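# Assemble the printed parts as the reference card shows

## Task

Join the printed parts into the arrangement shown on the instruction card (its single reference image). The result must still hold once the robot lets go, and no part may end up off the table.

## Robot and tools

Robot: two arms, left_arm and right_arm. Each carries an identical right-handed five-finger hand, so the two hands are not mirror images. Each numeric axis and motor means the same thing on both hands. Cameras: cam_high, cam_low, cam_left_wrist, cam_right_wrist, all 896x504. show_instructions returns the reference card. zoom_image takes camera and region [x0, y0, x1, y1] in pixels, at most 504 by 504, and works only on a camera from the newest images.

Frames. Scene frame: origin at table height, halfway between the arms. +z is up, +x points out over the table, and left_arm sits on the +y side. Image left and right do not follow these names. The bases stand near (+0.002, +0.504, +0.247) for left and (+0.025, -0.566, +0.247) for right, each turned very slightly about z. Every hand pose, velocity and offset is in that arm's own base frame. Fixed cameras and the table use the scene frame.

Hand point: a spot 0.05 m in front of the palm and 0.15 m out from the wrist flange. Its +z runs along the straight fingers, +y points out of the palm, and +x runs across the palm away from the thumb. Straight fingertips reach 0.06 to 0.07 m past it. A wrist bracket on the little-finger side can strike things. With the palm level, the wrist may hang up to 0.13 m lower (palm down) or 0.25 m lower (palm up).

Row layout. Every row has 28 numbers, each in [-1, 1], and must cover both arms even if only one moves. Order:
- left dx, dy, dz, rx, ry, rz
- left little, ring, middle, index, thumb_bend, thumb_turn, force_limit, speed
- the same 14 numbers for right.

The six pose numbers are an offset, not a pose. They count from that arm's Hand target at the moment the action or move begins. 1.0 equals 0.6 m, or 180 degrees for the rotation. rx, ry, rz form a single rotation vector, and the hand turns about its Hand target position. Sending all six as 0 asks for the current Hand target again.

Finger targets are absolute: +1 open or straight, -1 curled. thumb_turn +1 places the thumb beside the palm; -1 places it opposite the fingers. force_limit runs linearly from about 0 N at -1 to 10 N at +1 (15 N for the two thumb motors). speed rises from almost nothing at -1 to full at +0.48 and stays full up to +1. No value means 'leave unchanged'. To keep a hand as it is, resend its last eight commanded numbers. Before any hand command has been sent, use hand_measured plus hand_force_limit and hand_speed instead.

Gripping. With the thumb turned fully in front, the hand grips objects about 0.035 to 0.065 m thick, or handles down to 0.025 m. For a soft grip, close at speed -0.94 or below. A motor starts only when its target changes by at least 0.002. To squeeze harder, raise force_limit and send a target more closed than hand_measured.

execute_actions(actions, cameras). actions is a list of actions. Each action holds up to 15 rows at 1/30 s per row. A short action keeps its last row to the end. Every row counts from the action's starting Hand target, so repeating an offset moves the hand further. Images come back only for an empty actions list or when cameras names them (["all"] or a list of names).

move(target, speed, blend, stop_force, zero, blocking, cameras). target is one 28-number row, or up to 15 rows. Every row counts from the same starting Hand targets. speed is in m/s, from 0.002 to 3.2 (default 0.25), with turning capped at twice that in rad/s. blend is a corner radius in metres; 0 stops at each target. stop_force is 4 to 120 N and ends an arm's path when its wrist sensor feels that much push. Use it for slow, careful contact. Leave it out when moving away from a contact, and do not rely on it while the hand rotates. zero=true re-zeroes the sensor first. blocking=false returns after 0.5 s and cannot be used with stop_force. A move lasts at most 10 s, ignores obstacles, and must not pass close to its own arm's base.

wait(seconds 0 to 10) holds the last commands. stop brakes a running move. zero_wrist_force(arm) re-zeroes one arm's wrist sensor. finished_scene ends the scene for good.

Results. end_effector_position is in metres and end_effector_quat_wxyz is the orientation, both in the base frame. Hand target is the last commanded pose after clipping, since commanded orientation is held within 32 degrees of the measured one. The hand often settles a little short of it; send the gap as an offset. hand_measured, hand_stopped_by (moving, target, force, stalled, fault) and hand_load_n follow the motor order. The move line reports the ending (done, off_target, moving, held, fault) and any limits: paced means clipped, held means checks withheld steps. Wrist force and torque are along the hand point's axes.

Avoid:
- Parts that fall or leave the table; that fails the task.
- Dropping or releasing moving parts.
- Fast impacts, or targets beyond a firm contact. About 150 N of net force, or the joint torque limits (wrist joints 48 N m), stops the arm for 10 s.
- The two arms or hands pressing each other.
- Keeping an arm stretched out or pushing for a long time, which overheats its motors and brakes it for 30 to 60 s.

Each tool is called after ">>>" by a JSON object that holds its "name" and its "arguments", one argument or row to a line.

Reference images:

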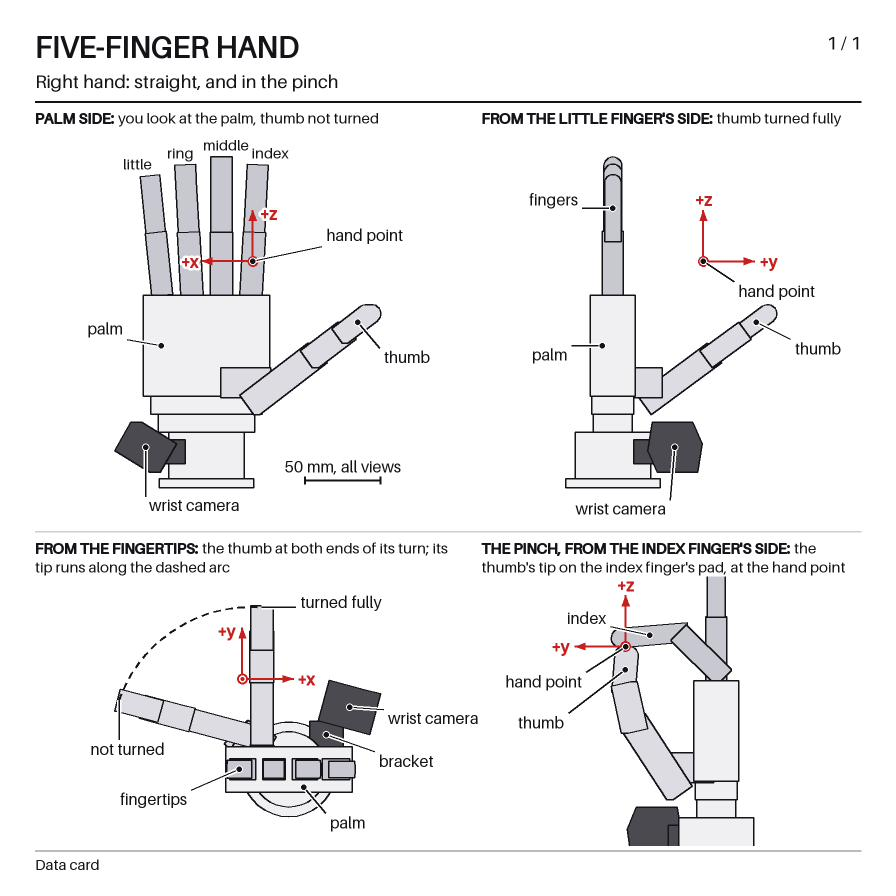

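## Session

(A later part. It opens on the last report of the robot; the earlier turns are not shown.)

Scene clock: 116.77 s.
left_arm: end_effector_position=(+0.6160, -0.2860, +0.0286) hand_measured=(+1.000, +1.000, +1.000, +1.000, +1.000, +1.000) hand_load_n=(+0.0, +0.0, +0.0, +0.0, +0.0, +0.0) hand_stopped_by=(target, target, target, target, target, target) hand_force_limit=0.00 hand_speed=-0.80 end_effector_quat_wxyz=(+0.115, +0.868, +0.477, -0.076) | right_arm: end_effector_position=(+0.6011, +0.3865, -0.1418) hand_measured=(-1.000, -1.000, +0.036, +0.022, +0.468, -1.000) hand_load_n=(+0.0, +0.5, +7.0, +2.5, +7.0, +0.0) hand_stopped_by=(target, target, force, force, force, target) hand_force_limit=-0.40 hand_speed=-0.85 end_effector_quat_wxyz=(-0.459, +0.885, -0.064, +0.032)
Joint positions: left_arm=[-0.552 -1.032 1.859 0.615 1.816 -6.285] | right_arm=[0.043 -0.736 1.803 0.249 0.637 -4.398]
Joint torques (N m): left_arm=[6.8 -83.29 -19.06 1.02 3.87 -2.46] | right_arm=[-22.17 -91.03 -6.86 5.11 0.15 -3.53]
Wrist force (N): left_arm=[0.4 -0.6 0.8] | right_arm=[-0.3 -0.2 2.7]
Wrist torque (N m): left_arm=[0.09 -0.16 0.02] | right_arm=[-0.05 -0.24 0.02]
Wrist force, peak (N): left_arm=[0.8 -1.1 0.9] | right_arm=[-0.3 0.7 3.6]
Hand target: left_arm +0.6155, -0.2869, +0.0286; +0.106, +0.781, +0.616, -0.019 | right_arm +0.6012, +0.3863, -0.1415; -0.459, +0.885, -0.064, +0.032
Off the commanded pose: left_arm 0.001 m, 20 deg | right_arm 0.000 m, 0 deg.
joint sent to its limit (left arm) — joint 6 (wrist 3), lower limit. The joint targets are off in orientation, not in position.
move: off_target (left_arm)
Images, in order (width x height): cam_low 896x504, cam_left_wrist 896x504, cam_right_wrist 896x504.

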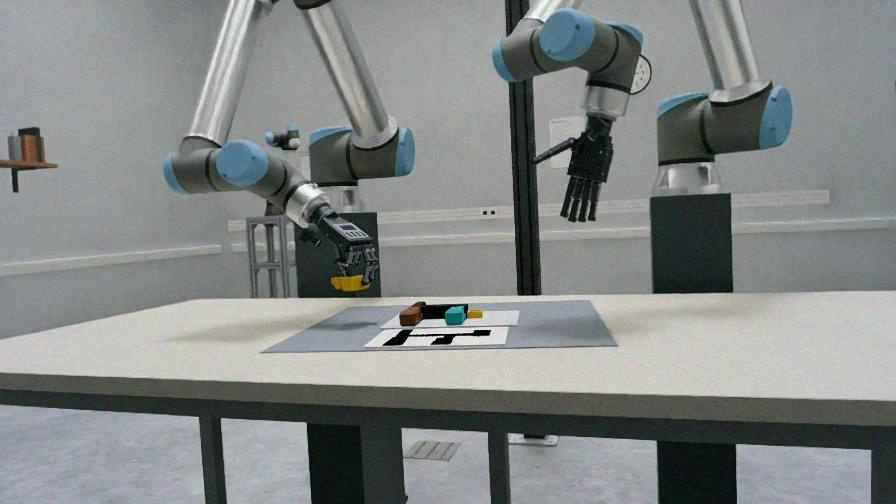

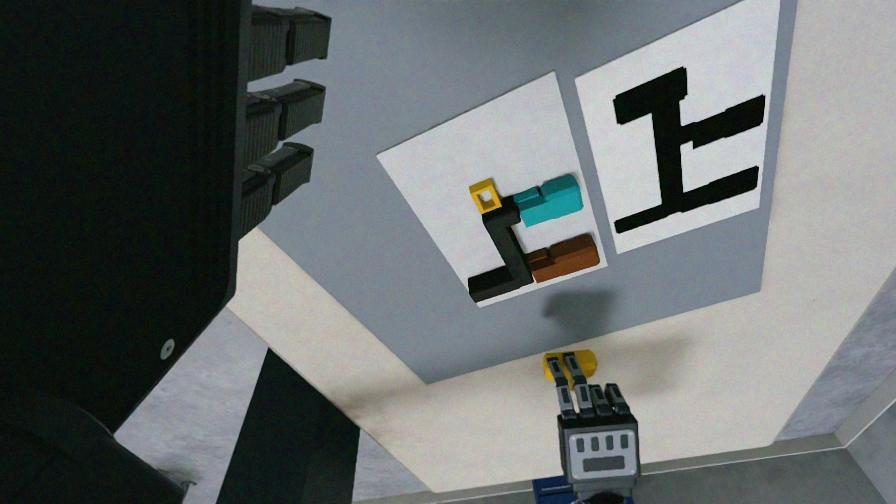

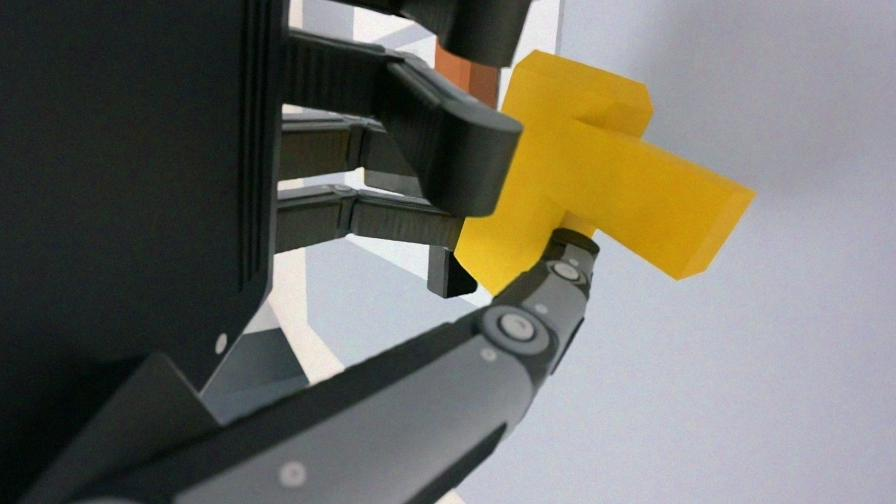

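>>> {"name": "move", "arguments": {
  "target": [0,0,0,0,0,0,1,1,1,1,1,1,0,-0.8,-0.144,0.417,0.0,0,0,0.104,-1,-1,-0.5,-0.5,0.0,-1,-0.4,-0.85],
  "speed": 0.15,
  "cameras": ["all"]
}}

>>> {"name": "zoom_image", "arguments": {
  "camera": "cam_left_wrist",
  "region": [420, 140, 600, 320]
}}

>>> {"name": "zoom_image", "arguments": {
  "camera": "cam_low",
  "region": [400, 240, 530, 340]
}}

>>> {"name": "zoom_image", "arguments": {
  "camera": "cam_high",
  "region": [440, 140, 540, 220]
}}

Scene clock: 120.20 s.
left_arm: end_effector_position=(+0.6160, -0.2860, +0.0286) hand_measured=(+1.000, +1.000, +1.000, +1.000, +1.000, +1.000) hand_load_n=(+0.0, +0.0, +0.0, +0.0, +0.0, +0.0) hand_stopped_by=(target, target, target, target, target, target) hand_force_limit=0.00 hand_speed=-0.80 end_effector_quat_wxyz=(+0.115, +0.868, +0.477, -0.076) | right_arm: end_effector_position=(+0.5149, +0.6363, -0.1415) hand_measured=(-1.000, -1.000, +0.036, +0.022, +0.468, -1.000) hand_load_n=(+0.0, +0.0, +7.0, +2.5, +7.0, +0.0) hand_stopped_by=(target, target, force, force, force, target) hand_force_limit=-0.40 hand_speed=-0.85 end_effector_quat_wxyz=(-0.458, +0.884, +0.081, -0.043)
Joint positions: left_arm=[-0.552 -1.032 1.859 0.615 1.816 -6.285] | right_arm=[0.435 -0.657 1.574 0.316 0.657 -4.292]
Joint torques (N m): left_arm=[6.05 -82.47 -18.86 1.43 4.13 -2.61] | right_arm=[16.34 -72.85 -26.22 4.98 0.56 3.81]
Wrist force (N): left_arm=[0.8 -1.0 0.5] | right_arm=[-0.2 0.2 3.1]
Wrist torque (N m): left_arm=[0.05 -0.22 0.03] | right_arm=[0.01 -0.25 -0.04]
Wrist force, peak (N): left_arm=[0.8 -1.2 1.0] | right_arm=[-0.3 -0.5 4.3]
Hand target: left_arm +0.6155, -0.2869, +0.0286; +0.106, +0.781, +0.616, -0.019 | right_arm +0.5148, +0.6365, -0.1415; -0.458, +0.884, +0.081, -0.043
Off the commanded pose: left_arm 0.001 m, 20 deg | right_arm 0.000 m, 0 deg.
joint sent to its limit (left arm) — joint 6 (wrist 3), lower limit. The joint targets are off in orientation, not in position.
move: off_target (left_arm)

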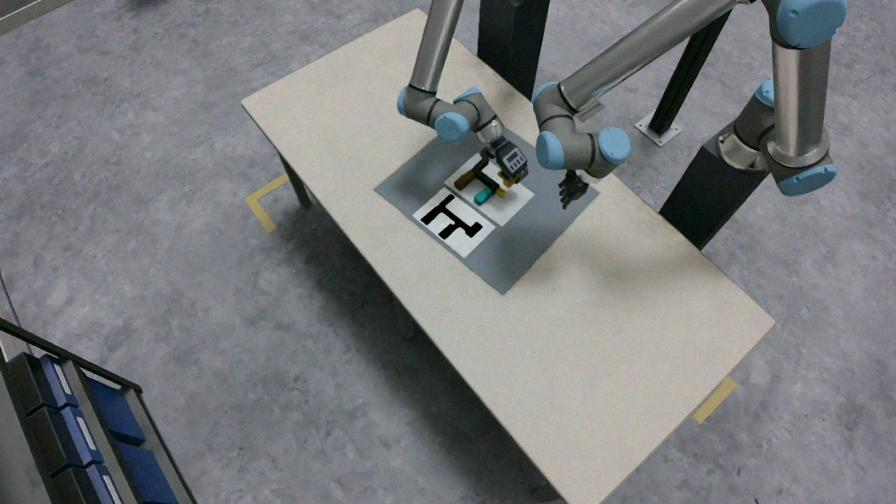

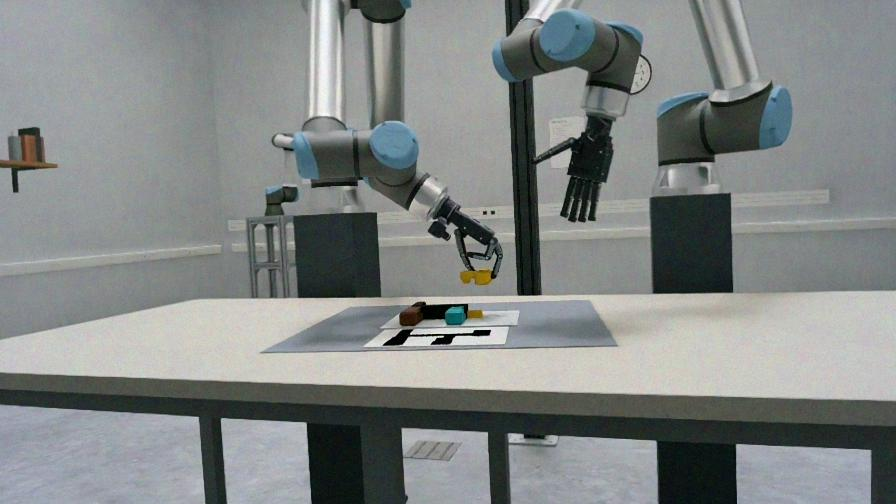

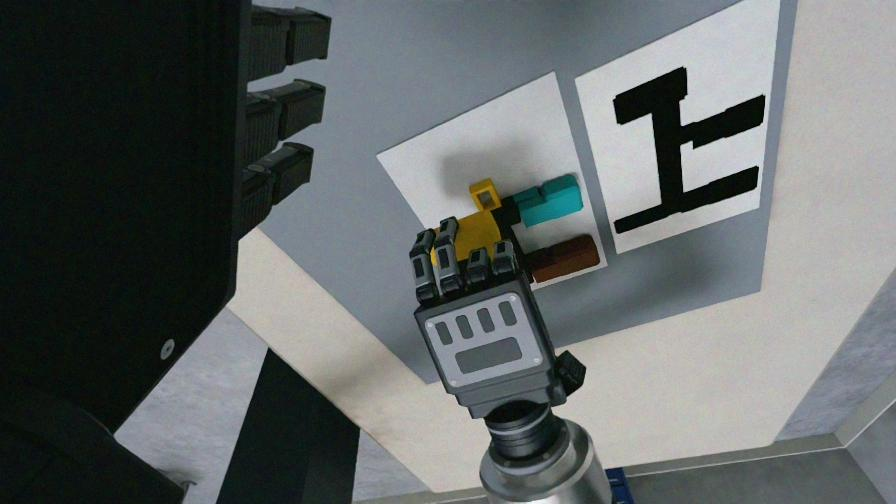

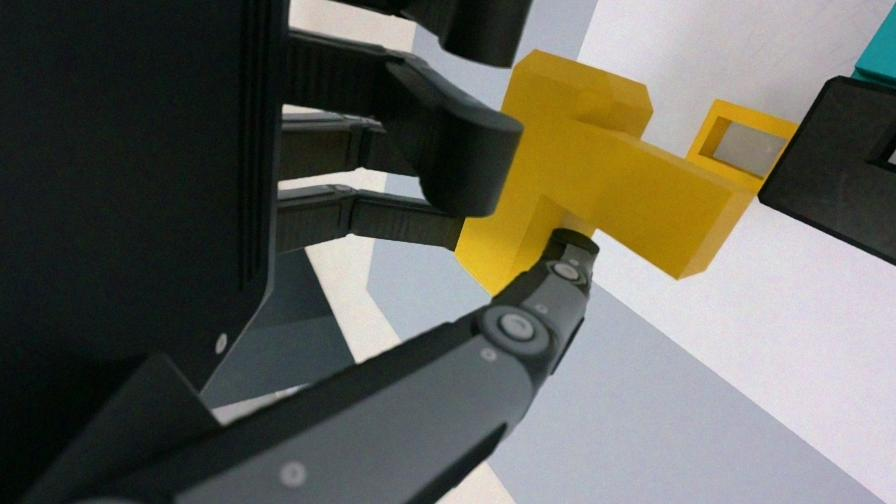

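Scaled by 2.800.

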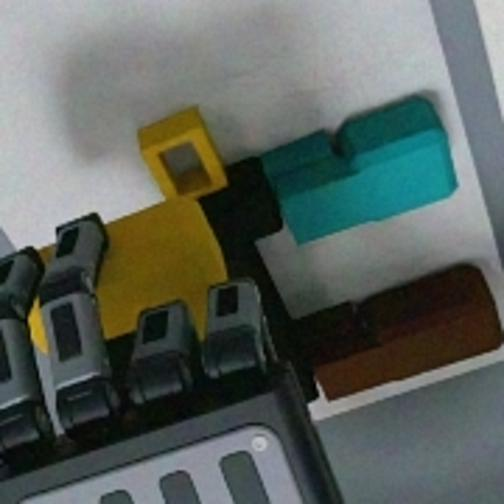

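Scaled by 3.877.

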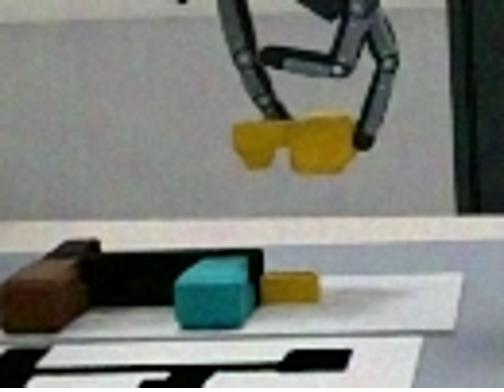

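Scaled by 5.040.

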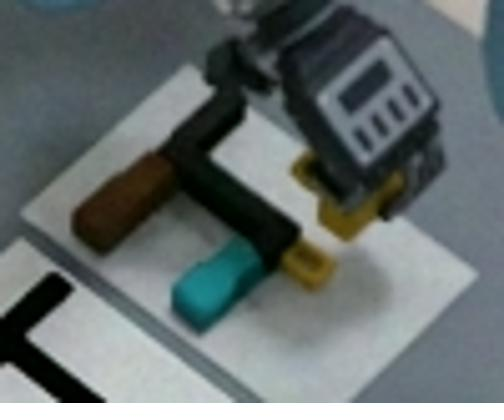

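>>> {"name": "move", "arguments": {
  "target": [0,0,0,0,0,0,1,1,1,1,1,1,0,-0.8,0.0045,0.0168,-0.045,0,0,0.033,-1,-1,-0.5,-0.5,0.0,-1,-0.4,-0.85],
  "speed": 0.1,
  "cameras": ["cam_low","cam_left_wrist","cam_right_wrist"]
}}

>>> {"name": "zoom_image", "arguments": {
  "camera": "cam_left_wrist",
  "region": [420, 140, 540, 260]
}}

>>> {"name": "zoom_image", "arguments": {
  "camera": "cam_low",
  "region": [430, 260, 520, 340]
}}

>>> {"name": "zoom_image", "arguments": {
  "camera": "cam_right_wrist",
  "region": [440, 20, 896, 300]
}}

Scene clock: 124.33 s.
left_arm: end_effector_position=(+0.6160, -0.2860, +0.0286) hand_measured=(+1.000, +1.000, +1.000, +1.000, +1.000, +1.000) hand_load_n=(+0.0, +0.0, +0.0, +0.0, +0.0, +0.0) hand_stopped_by=(target, target, target, target, target, target) hand_force_limit=0.00 hand_speed=-0.80 end_effector_quat_wxyz=(+0.115, +0.868, +0.477, -0.076) | right_arm: end_effector_position=(+0.5175, +0.6466, -0.1684) hand_measured=(-1.000, -1.000, +0.036, +0.022, +0.468, -1.000) hand_load_n=(+0.0, +0.0, +7.5, +2.5, +7.0, +0.0) hand_stopped_by=(target, target, force, force, force, target) hand_force_limit=-0.40 hand_speed=-0.85 end_effector_quat_wxyz=(-0.456, +0.879, +0.127, -0.067)
Joint positions: left_arm=[-0.552 -1.032 1.859 0.615 1.816 -6.285] | right_arm=[0.445 -0.573 1.485 0.44 0.631 -4.442]
Joint torques (N m): left_arm=[6.08 -82.67 -19.27 1.63 4.17 -2.14] | right_arm=[19.35 -73.14 -26.11 6.05 -3.81 -3.97]
Wrist force (N): left_arm=[0.4 -0.6 0.7] | right_arm=[-0.4 -0.4 3.6]
Wrist torque (N m): left_arm=[0.10 -0.16 0.02] | right_arm=[-0.11 -0.25 0.11]
Wrist force, peak (N): left_arm=[0.8 -1.2 1.2] | right_arm=[-0.4 -0.4 3.6]
Hand target: left_arm +0.6155, -0.2869, +0.0286; +0.106, +0.781, +0.616, -0.019 | right_arm +0.5175, +0.6466, -0.1685; -0.456, +0.879, +0.127, -0.067
Off the commanded pose: left_arm 0.001 m, 20 deg | right_arm 0.000 m, 0 deg.
joint sent to its limit (left arm) — joint 6 (wrist 3), lower limit. The joint targets are off in orientation, not in position.
move: off_target (left_arm)
Images, in order (width x height): cam_low 896x504, cam_left_wrist 896x504, cam_right_wrist 896x504.

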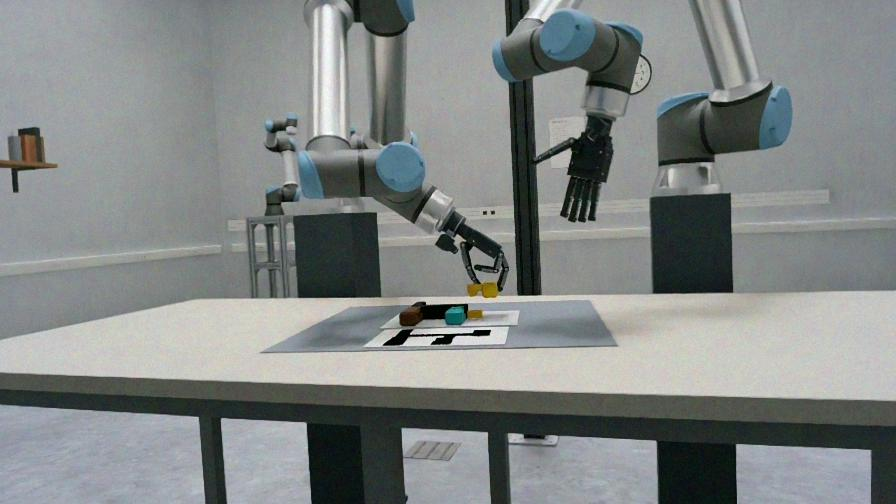

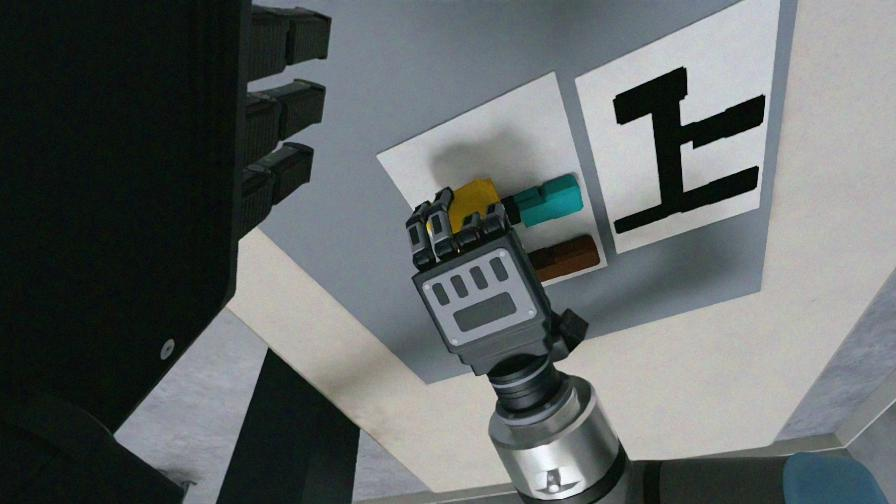

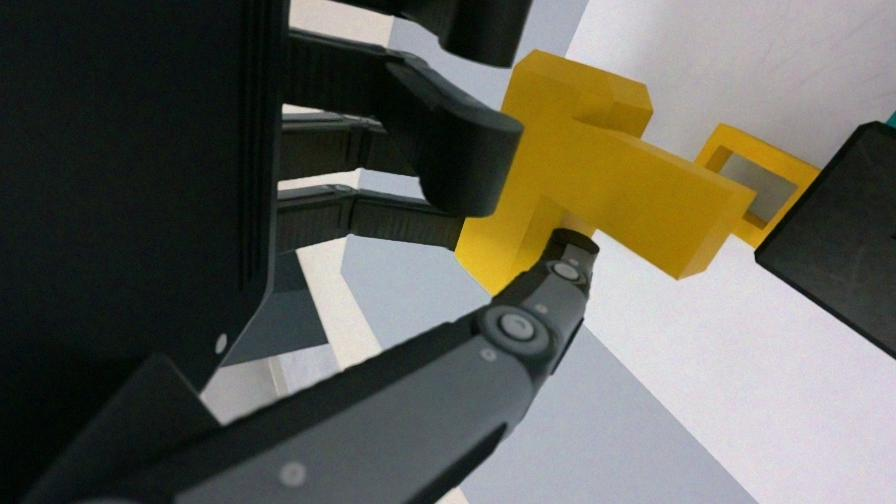

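Scaled by 4.200.

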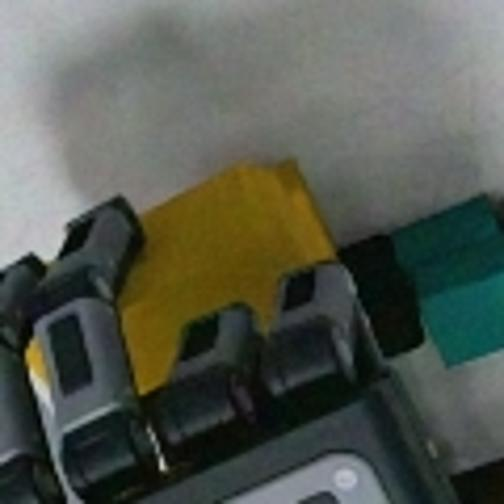

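Scaled by 5.600.

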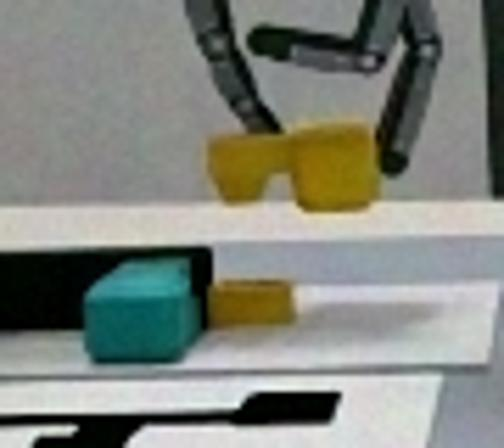

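Scaled by 1.105.

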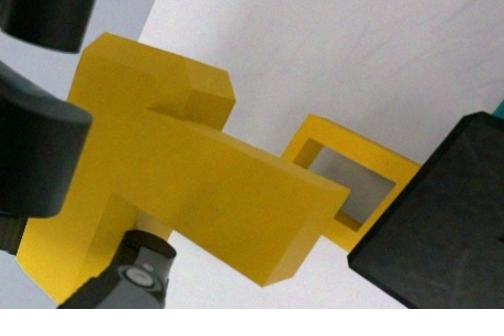

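>>> {"name": "move", "arguments": {
  "target": [0,0,0,0,0,0,1,1,1,1,1,1,0,-0.8,0.0097,0.0088,-0.04,-0.016,-0.005,-0.022,-1,-1,-0.5,-0.5,0.0,-1,-0.4,-0.85],
  "speed": 0.08,
  "cameras": ["cam_low","cam_left_wrist","cam_right_wrist"]
}}

>>> {"name": "zoom_image", "arguments": {
  "camera": "cam_low",
  "region": [430, 260, 520, 340]
}}

>>> {"name": "zoom_image", "arguments": {
  "camera": "cam_right_wrist",
  "region": [440, 20, 896, 300]
}}

Scene clock: 126.60 s.
left_arm: end_effector_position=(+0.6160, -0.2860, +0.0286) hand_measured=(+1.000, +1.000, +1.000, +1.000, +1.000, +1.000) hand_load_n=(+0.0, +0.0, +0.5, +0.0, +0.0, +0.0) hand_stopped_by=(target, target, target, target, target, target) hand_force_limit=0.00 hand_speed=-0.80 end_effector_quat_wxyz=(+0.115, +0.868, +0.477, -0.076) | right_arm: end_effector_position=(+0.5233, +0.6519, -0.1924) hand_measured=(-1.000, -1.000, +0.036, +0.022, +0.468, -1.000) hand_load_n=(+0.0, +0.5, +7.5, +2.5, +7.0, +0.0) hand_stopped_by=(target, target, force, force, force, target) hand_force_limit=-0.40 hand_speed=-0.85 end_effector_quat_wxyz=(-0.435, +0.894, +0.098, -0.047) end_effector_velocity=(-0.001, +0.000, -0.001) end_effector_angular_velocity=(-0.002, +0.002, -0.004)
Joint positions: left_arm=[-0.552 -1.032 1.859 0.615 1.816 -6.285] | right_arm=[0.463 -0.569 1.49 0.35 0.703 -4.329]
Joint velocities: left_arm=[within noise] | right_arm=[0.001 0 0.001 -0.004 0.003 0.006]
Joint torques (N m): left_arm=[5.54 -82.48 -19.82 2 3.73 -2.42] | right_arm=[18.42 -74.15 -11.38 0.95 0.95 3.69]
Wrist force (N): left_arm=[1.0 -1.0 0.5] | right_arm=[-0.1 0.0 3.7]
Wrist torque (N m): left_arm=[0.06 -0.24 0.04] | right_arm=[-0.07 -0.28 -0.05]
Wrist force, peak (N): left_arm=[1.1 -1.2 0.9] | right_arm=[-0.1 -0.4 3.8]
Hand target: left_arm +0.6155, -0.2869, +0.0286; +0.106, +0.781, +0.616, -0.019 | right_arm +0.5233, +0.6519, -0.1925; -0.434, +0.894, +0.098, -0.047
Off the commanded pose: left_arm 0.001 m, 20 deg | right_arm 0.000 m, 0 deg.
joint sent to its limit (left arm) — joint 6 (wrist 3), lower limit. The joint targets are off in orientation, not in position.
move: off_target (left_arm)
Images, in order (width x height): cam_low 896x504, cam_left_wrist 896x504, cam_right_wrist 896x504.

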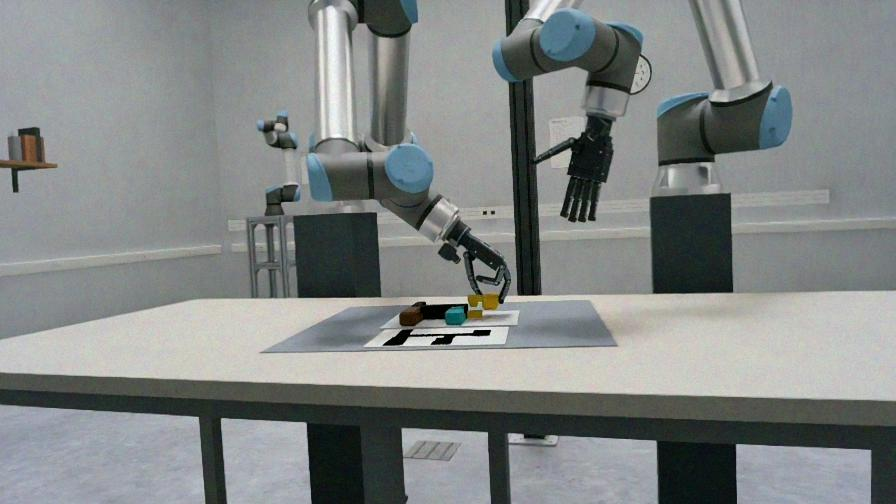

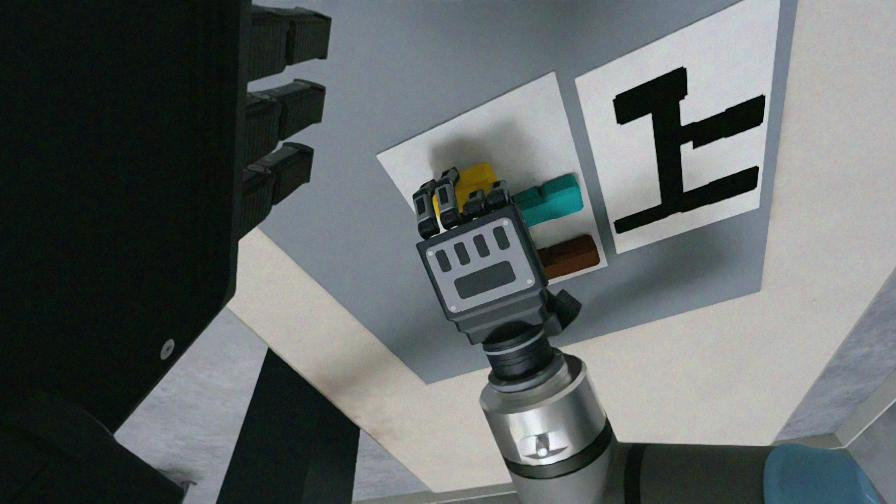

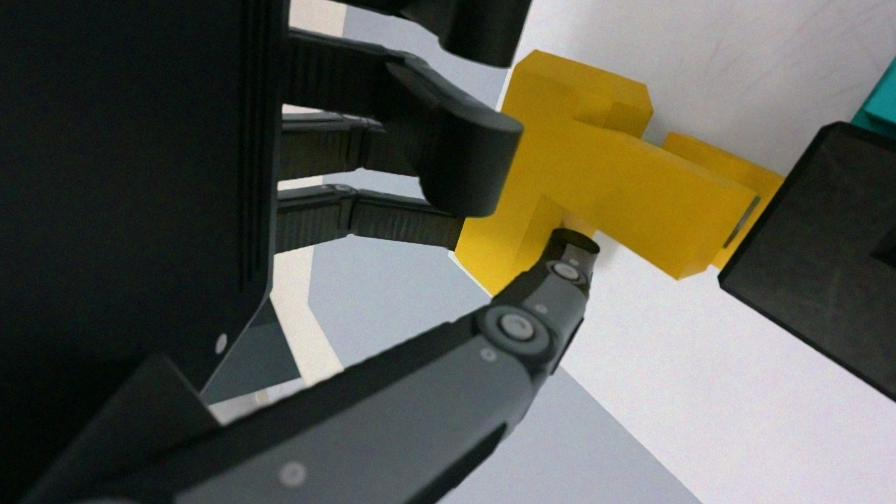

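Scaled by 5.600.

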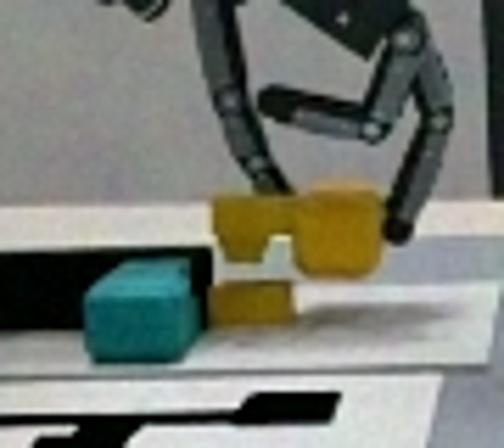

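Scaled by 1.105.

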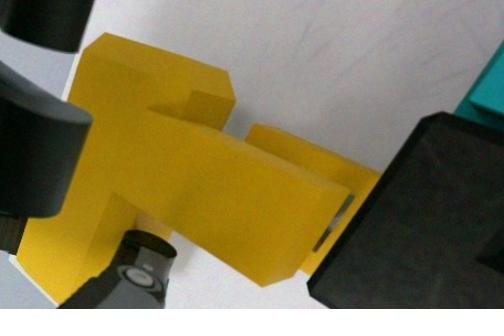

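>>> {"name": "move", "arguments": {
  "target": [0,0,0,0,0,0,1,1,1,1,1,1,0,-0.8,-0.003,0.006,-0.01,0,0,0,-1,-1,-0.5,-0.5,0.0,-1,-0.4,-0.85],
  "speed": 0.05
}}

>>> {"name": "move", "arguments": {
  "target": [0,0,0,0,0,0,1,1,1,1,1,1,0,-0.8,0,0,-0.05,0,0,0,-1,-1,-0.5,-0.5,0.0,-1,-0.4,-0.85],
  "speed": 0.02,
  "stop_force": 4,
  "cameras": ["cam_low","cam_right_wrist"]
}}

>>> {"name": "zoom_image", "arguments": {
  "camera": "cam_low",
  "region": [430, 260, 520, 340]
}}

>>> {"name": "zoom_image", "arguments": {
  "camera": "cam_right_wrist",
  "region": [440, 20, 896, 300]
}}

Scene clock: 127.93 s.
left_arm: end_effector_position=(+0.6160, -0.2860, +0.0286) hand_measured=(+1.000, +1.000, +1.000, +1.000, +1.000, +1.000) hand_load_n=(+0.0, +0.0, +0.0, +0.0, +0.0, +0.0) hand_stopped_by=(target, target, target, target, target, target) hand_force_limit=0.00 hand_speed=-0.80 end_effector_quat_wxyz=(+0.115, +0.868, +0.477, -0.076) | right_arm: end_effector_position=(+0.5216, +0.6554, -0.1983) hand_measured=(-1.000, -1.000, +0.036, +0.022, +0.468, -1.000) hand_load_n=(+0.0, +0.0, +7.0, +2.5, +7.0, +0.0) hand_stopped_by=(target, target, force, force, force, target) hand_force_limit=-0.40 hand_speed=-0.85 end_effector_quat_wxyz=(-0.434, +0.894, +0.098, -0.047)
Joint positions: left_arm=[-0.552 -1.032 1.859 0.615 1.816 -6.285] | right_arm=[0.469 -0.561 1.487 0.34 0.705 -4.321]
Joint torques (N m): left_arm=[5.83 -82 -19.56 2.19 3.91 -2.34] | right_arm=[18.25 -76.97 -26.61 1.32 0.87 3.67]
Wrist force (N): left_arm=[0.7 -1.3 0.6] | right_arm=[-0.1 0.0 3.7]
Wrist torque (N m): left_arm=[0.00 -0.20 0.01] | right_arm=[-0.06 -0.28 -0.04]
Wrist force, peak (N): left_arm=[1.1 -0.9 1.0] | right_arm=[-0.1 0.2 3.8]
Hand target: left_arm +0.6155, -0.2869, +0.0286; +0.106, +0.781, +0.616, -0.019 | right_arm +0.5215, +0.6555, -0.1985; -0.434, +0.894, +0.098, -0.047
Off the commanded pose: left_arm 0.001 m, 20 deg | right_arm 0.000 m, 0 deg.
joint sent to its limit (left arm) — joint 6 (wrist 3), lower limit. The joint targets are off in orientation, not in position.
move: off_target (left_arm)

Scene clock: 129.70 s.
left_arm: end_effector_position=(+0.6160, -0.2860, +0.0286) hand_measured=(+1.000, +1.000, +1.000, +1.000, +1.000, +1.000) hand_load_n=(+0.0, +0.0, +0.0, +0.0, +0.0, +0.0) hand_stopped_by=(target, target, target, target, target, target) hand_force_limit=0.00 hand_speed=-0.80 end_effector_quat_wxyz=(+0.115, +0.868, +0.477, -0.076) | right_arm: end_effector_position=(+0.5215, +0.6555, -0.2091) hand_measured=(-1.000, -1.000, +0.036, +0.022, +0.468, -1.000) hand_load_n=(+0.5, +0.5, +5.5, +2.5, +9.0, +2.5) hand_stopped_by=(target, target, force, force, force, target) hand_force_limit=-0.40 hand_speed=-0.85 end_effector_quat_wxyz=(-0.434, +0.894, +0.098, -0.047)
Joint positions: left_arm=[-0.552 -1.032 1.859 0.615 1.816 -6.285] | right_arm=[0.469 -0.547 1.482 0.33 0.705 -4.32]
Joint torques (N m): left_arm=[6.43 -83.12 -18.98 2.01 3.76 -2.42] | right_arm=[19.2 -106.99 -12.01 4.8 -1.13 3.4]
Wrist force (N): left_arm=[0.6 -0.7 1.1] | right_arm=[-0.3 1.9 1.5]
Wrist torque (N m): left_arm=[0.05 -0.20 0.03] | right_arm=[-0.04 -0.18 0.03]
Wrist force, peak (N): left_arm=[1.0 -1.1 0.9] | right_arm=[0.7 -3.1 -4.0]
Hand target: left_arm +0.6155, -0.2869, +0.0286; +0.106, +0.781, +0.616, -0.019 | right_arm +0.5215, +0.6555, -0.2091; -0.434, +0.894, +0.098, -0.047 (not the last commanded pose)
Off the commanded pose: left_arm 0.001 m, 20 deg | right_arm 0.019 m, 0 deg.
joint sent to its limit (left arm) — joint 6 (wrist 3), lower limit. The joint targets are off in orientation, not in position.
move: contact (right_arm), off_target (left_arm)
Images, in order (width x height): cam_low 896x504, cam_right_wrist 896x504.

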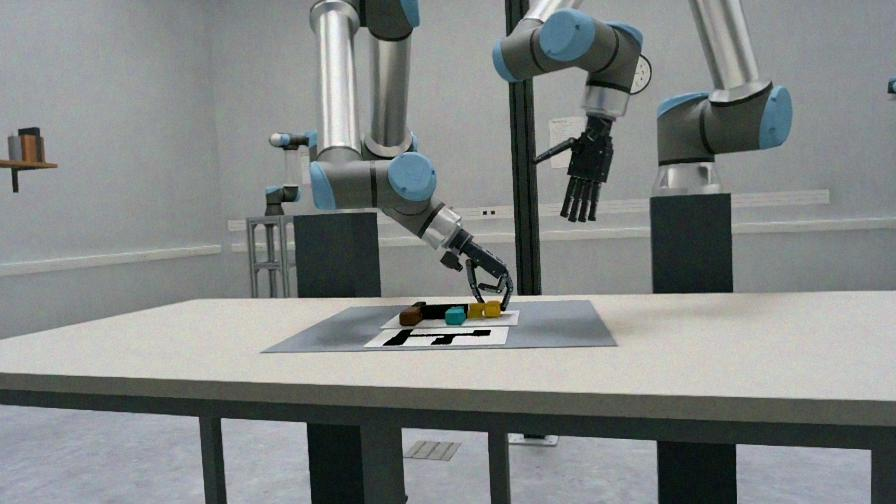

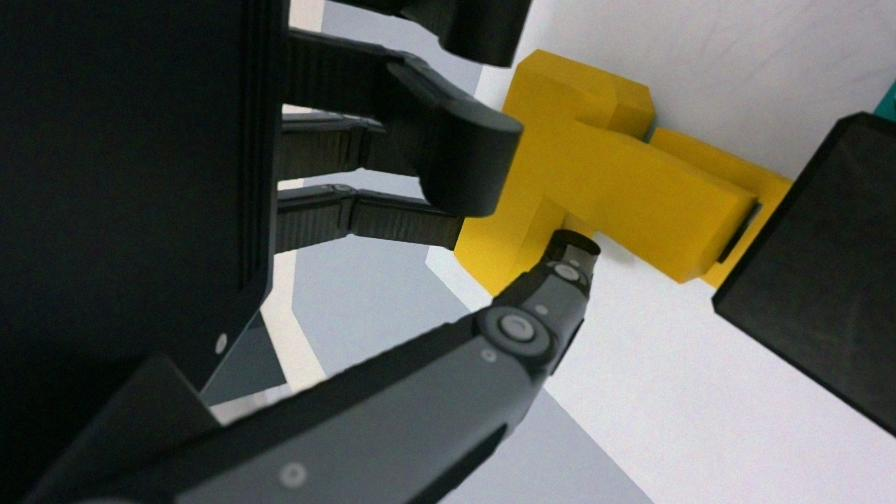

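Scaled by 5.600.

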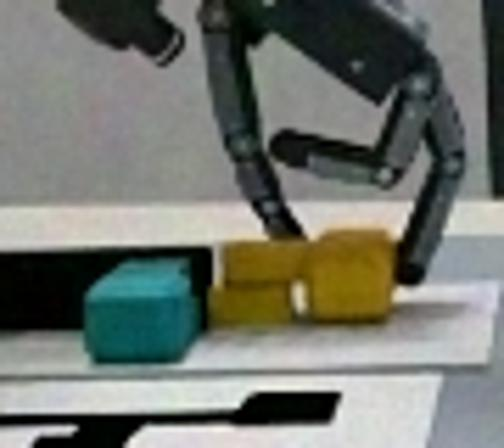

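Scaled by 1.105.

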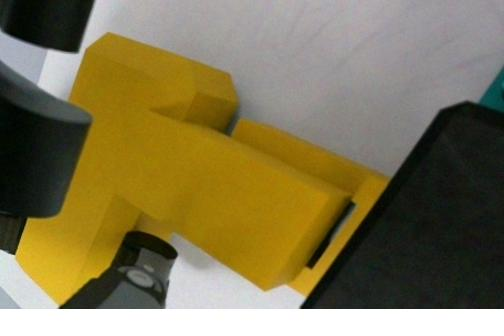

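>>> {"name": "move", "arguments": {
  "target": [0,0,0,0,0,0,1,1,1,1,1,1,0,-0.8,0.0007,-0.0035,0.001,0,0,0,-1,-1,-0.5,-0.5,0.0,-1,-0.4,-0.85],
  "speed": 0.02
}}

>>> {"name": "move", "arguments": {
  "target": [0,0,0,0,0,0,1,1,1,1,1,1,0,-0.8,0,0,-0.025,0,0,0,-1,-1,-0.5,-0.5,0.0,-1,-0.4,-0.85],
  "speed": 0.012,
  "stop_force": 7,
  "cameras": ["cam_low","cam_right_wrist"]
}}

>>> {"name": "zoom_image", "arguments": {
  "camera": "cam_low",
  "region": [430, 260, 520, 340]
}}

>>> {"name": "zoom_image", "arguments": {
  "camera": "cam_right_wrist",
  "region": [440, 20, 896, 300]
}}

Scene clock: 130.70 s.
left_arm: end_effector_position=(+0.6160, -0.2860, +0.0286) hand_measured=(+1.000, +1.000, +1.000, +1.000, +1.000, +1.000) hand_load_n=(+0.0, +0.0, +0.0, +0.0, +0.0, +0.0) hand_stopped_by=(target, target, target, target, target, target) hand_force_limit=0.00 hand_speed=-0.80 end_effector_quat_wxyz=(+0.115, +0.868, +0.477, -0.076) | right_arm: end_effector_position=(+0.5219, +0.6535, -0.2086) hand_measured=(-1.000, -1.000, +0.036, +0.022, +0.468, -1.000) hand_load_n=(+0.0, +0.0, +7.5, +3.0, +7.5, +0.0) hand_stopped_by=(target, target, force, force, force, target) hand_force_limit=-0.40 hand_speed=-0.85 end_effector_quat_wxyz=(-0.434, +0.894, +0.098, -0.047)
Joint positions: left_arm=[-0.552 -1.032 1.859 0.615 1.816 -6.285] | right_arm=[0.466 -0.548 1.485 0.331 0.704 -4.324]
Joint torques (N m): left_arm=[5.64 -82.8 -19.81 1.96 3.99 -2.25] | right_arm=[-29.57 -104.95 -10.88 4.76 -3.47 -3.88]
Wrist force (N): left_arm=[0.6 -0.9 0.8] | right_arm=[-0.5 0.2 3.2]
Wrist torque (N m): left_arm=[0.04 -0.20 0.02] | right_arm=[-0.01 -0.21 0.13]
Wrist force, peak (N): left_arm=[0.6 -1.3 0.7] | right_arm=[-0.1 0.1 3.5]
Hand target: left_arm +0.6155, -0.2869, +0.0286; +0.106, +0.781, +0.616, -0.019 | right_arm +0.5219, +0.6534, -0.2085; -0.434, +0.894, +0.098, -0.047
Off the commanded pose: left_arm 0.001 m, 20 deg | right_arm 0.000 m, 0 deg.
joint sent to its limit (left arm) — joint 6 (wrist 3), lower limit. The joint targets are off in orientation, not in position.
move: off_target (left_arm)

Scene clock: 132.00 s.
left_arm: end_effector_position=(+0.6160, -0.2860, +0.0286) hand_measured=(+1.000, +1.000, +1.000, +1.000, +1.000, +1.000) hand_load_n=(+0.0, +0.0, +0.0, +0.0, +0.0, +0.0) hand_stopped_by=(target, target, target, target, target, target) hand_force_limit=0.00 hand_speed=-0.80 end_effector_quat_wxyz=(+0.115, +0.868, +0.477, -0.076) | right_arm: end_effector_position=(+0.5219, +0.6534, -0.2099) hand_measured=(-1.000, -1.000, +0.036, +0.022, +0.468, -1.000) hand_load_n=(+0.0, +0.0, +8.0, +2.5, +7.5, +0.0) hand_stopped_by=(target, target, force, force, force, target) hand_force_limit=-0.40 hand_speed=-0.85 end_effector_quat_wxyz=(-0.434, +0.894, +0.098, -0.047)
Joint positions: left_arm=[-0.552 -1.032 1.859 0.615 1.816 -6.285] | right_arm=[0.466 -0.547 1.484 0.33 0.704 -4.324]
Joint torques (N m): left_arm=[5.85 -81.52 -20.11 2.22 3.8 -2.4] | right_arm=[-11.17 -103.91 -11.01 5.33 0.36 -3.64]
Wrist force (N): left_arm=[0.5 -1.1 0.5] | right_arm=[0.0 -0.2 3.4]
Wrist torque (N m): left_arm=[0.04 -0.16 0.01] | right_arm=[-0.09 -0.31 0.15]
Wrist force, peak (N): left_arm=[0.9 -1.2 0.9] | right_arm=[-0.5 -5.2 -3.8]
Hand target: left_arm +0.6155, -0.2869, +0.0286; +0.106, +0.781, +0.616, -0.019 | right_arm +0.5218, +0.6534, -0.2099; -0.434, +0.894, +0.098, -0.047 (not the last commanded pose)
Off the commanded pose: left_arm 0.001 m, 20 deg | right_arm 0.014 m, 0 deg.
joint sent to its limit (left arm) — joint 6 (wrist 3), lower limit. The joint targets are off in orientation, not in position.
move: contact (right_arm), off_target (left_arm)
Images, in order (width x height): cam_low 896x504, cam_right_wrist 896x504.

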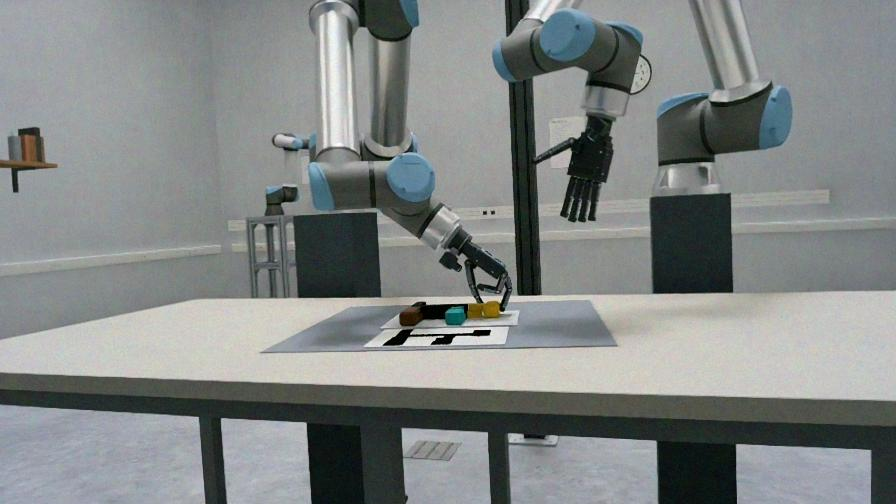

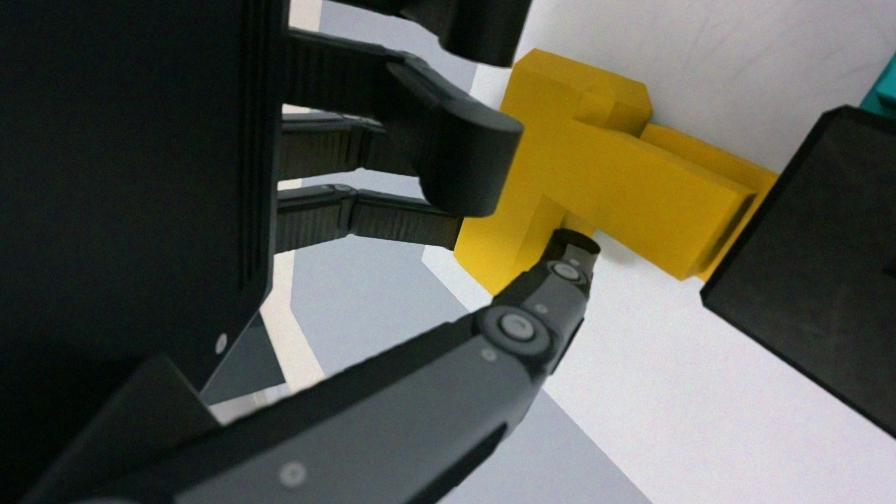

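Scaled by 5.600.

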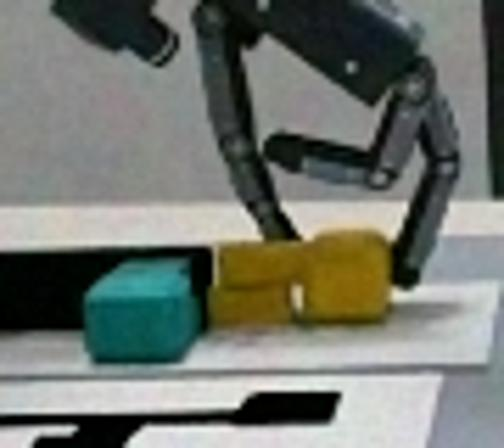

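Scaled by 1.105.

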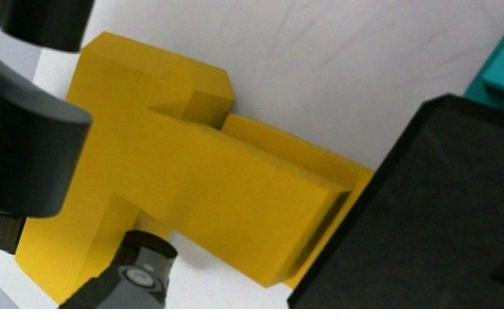

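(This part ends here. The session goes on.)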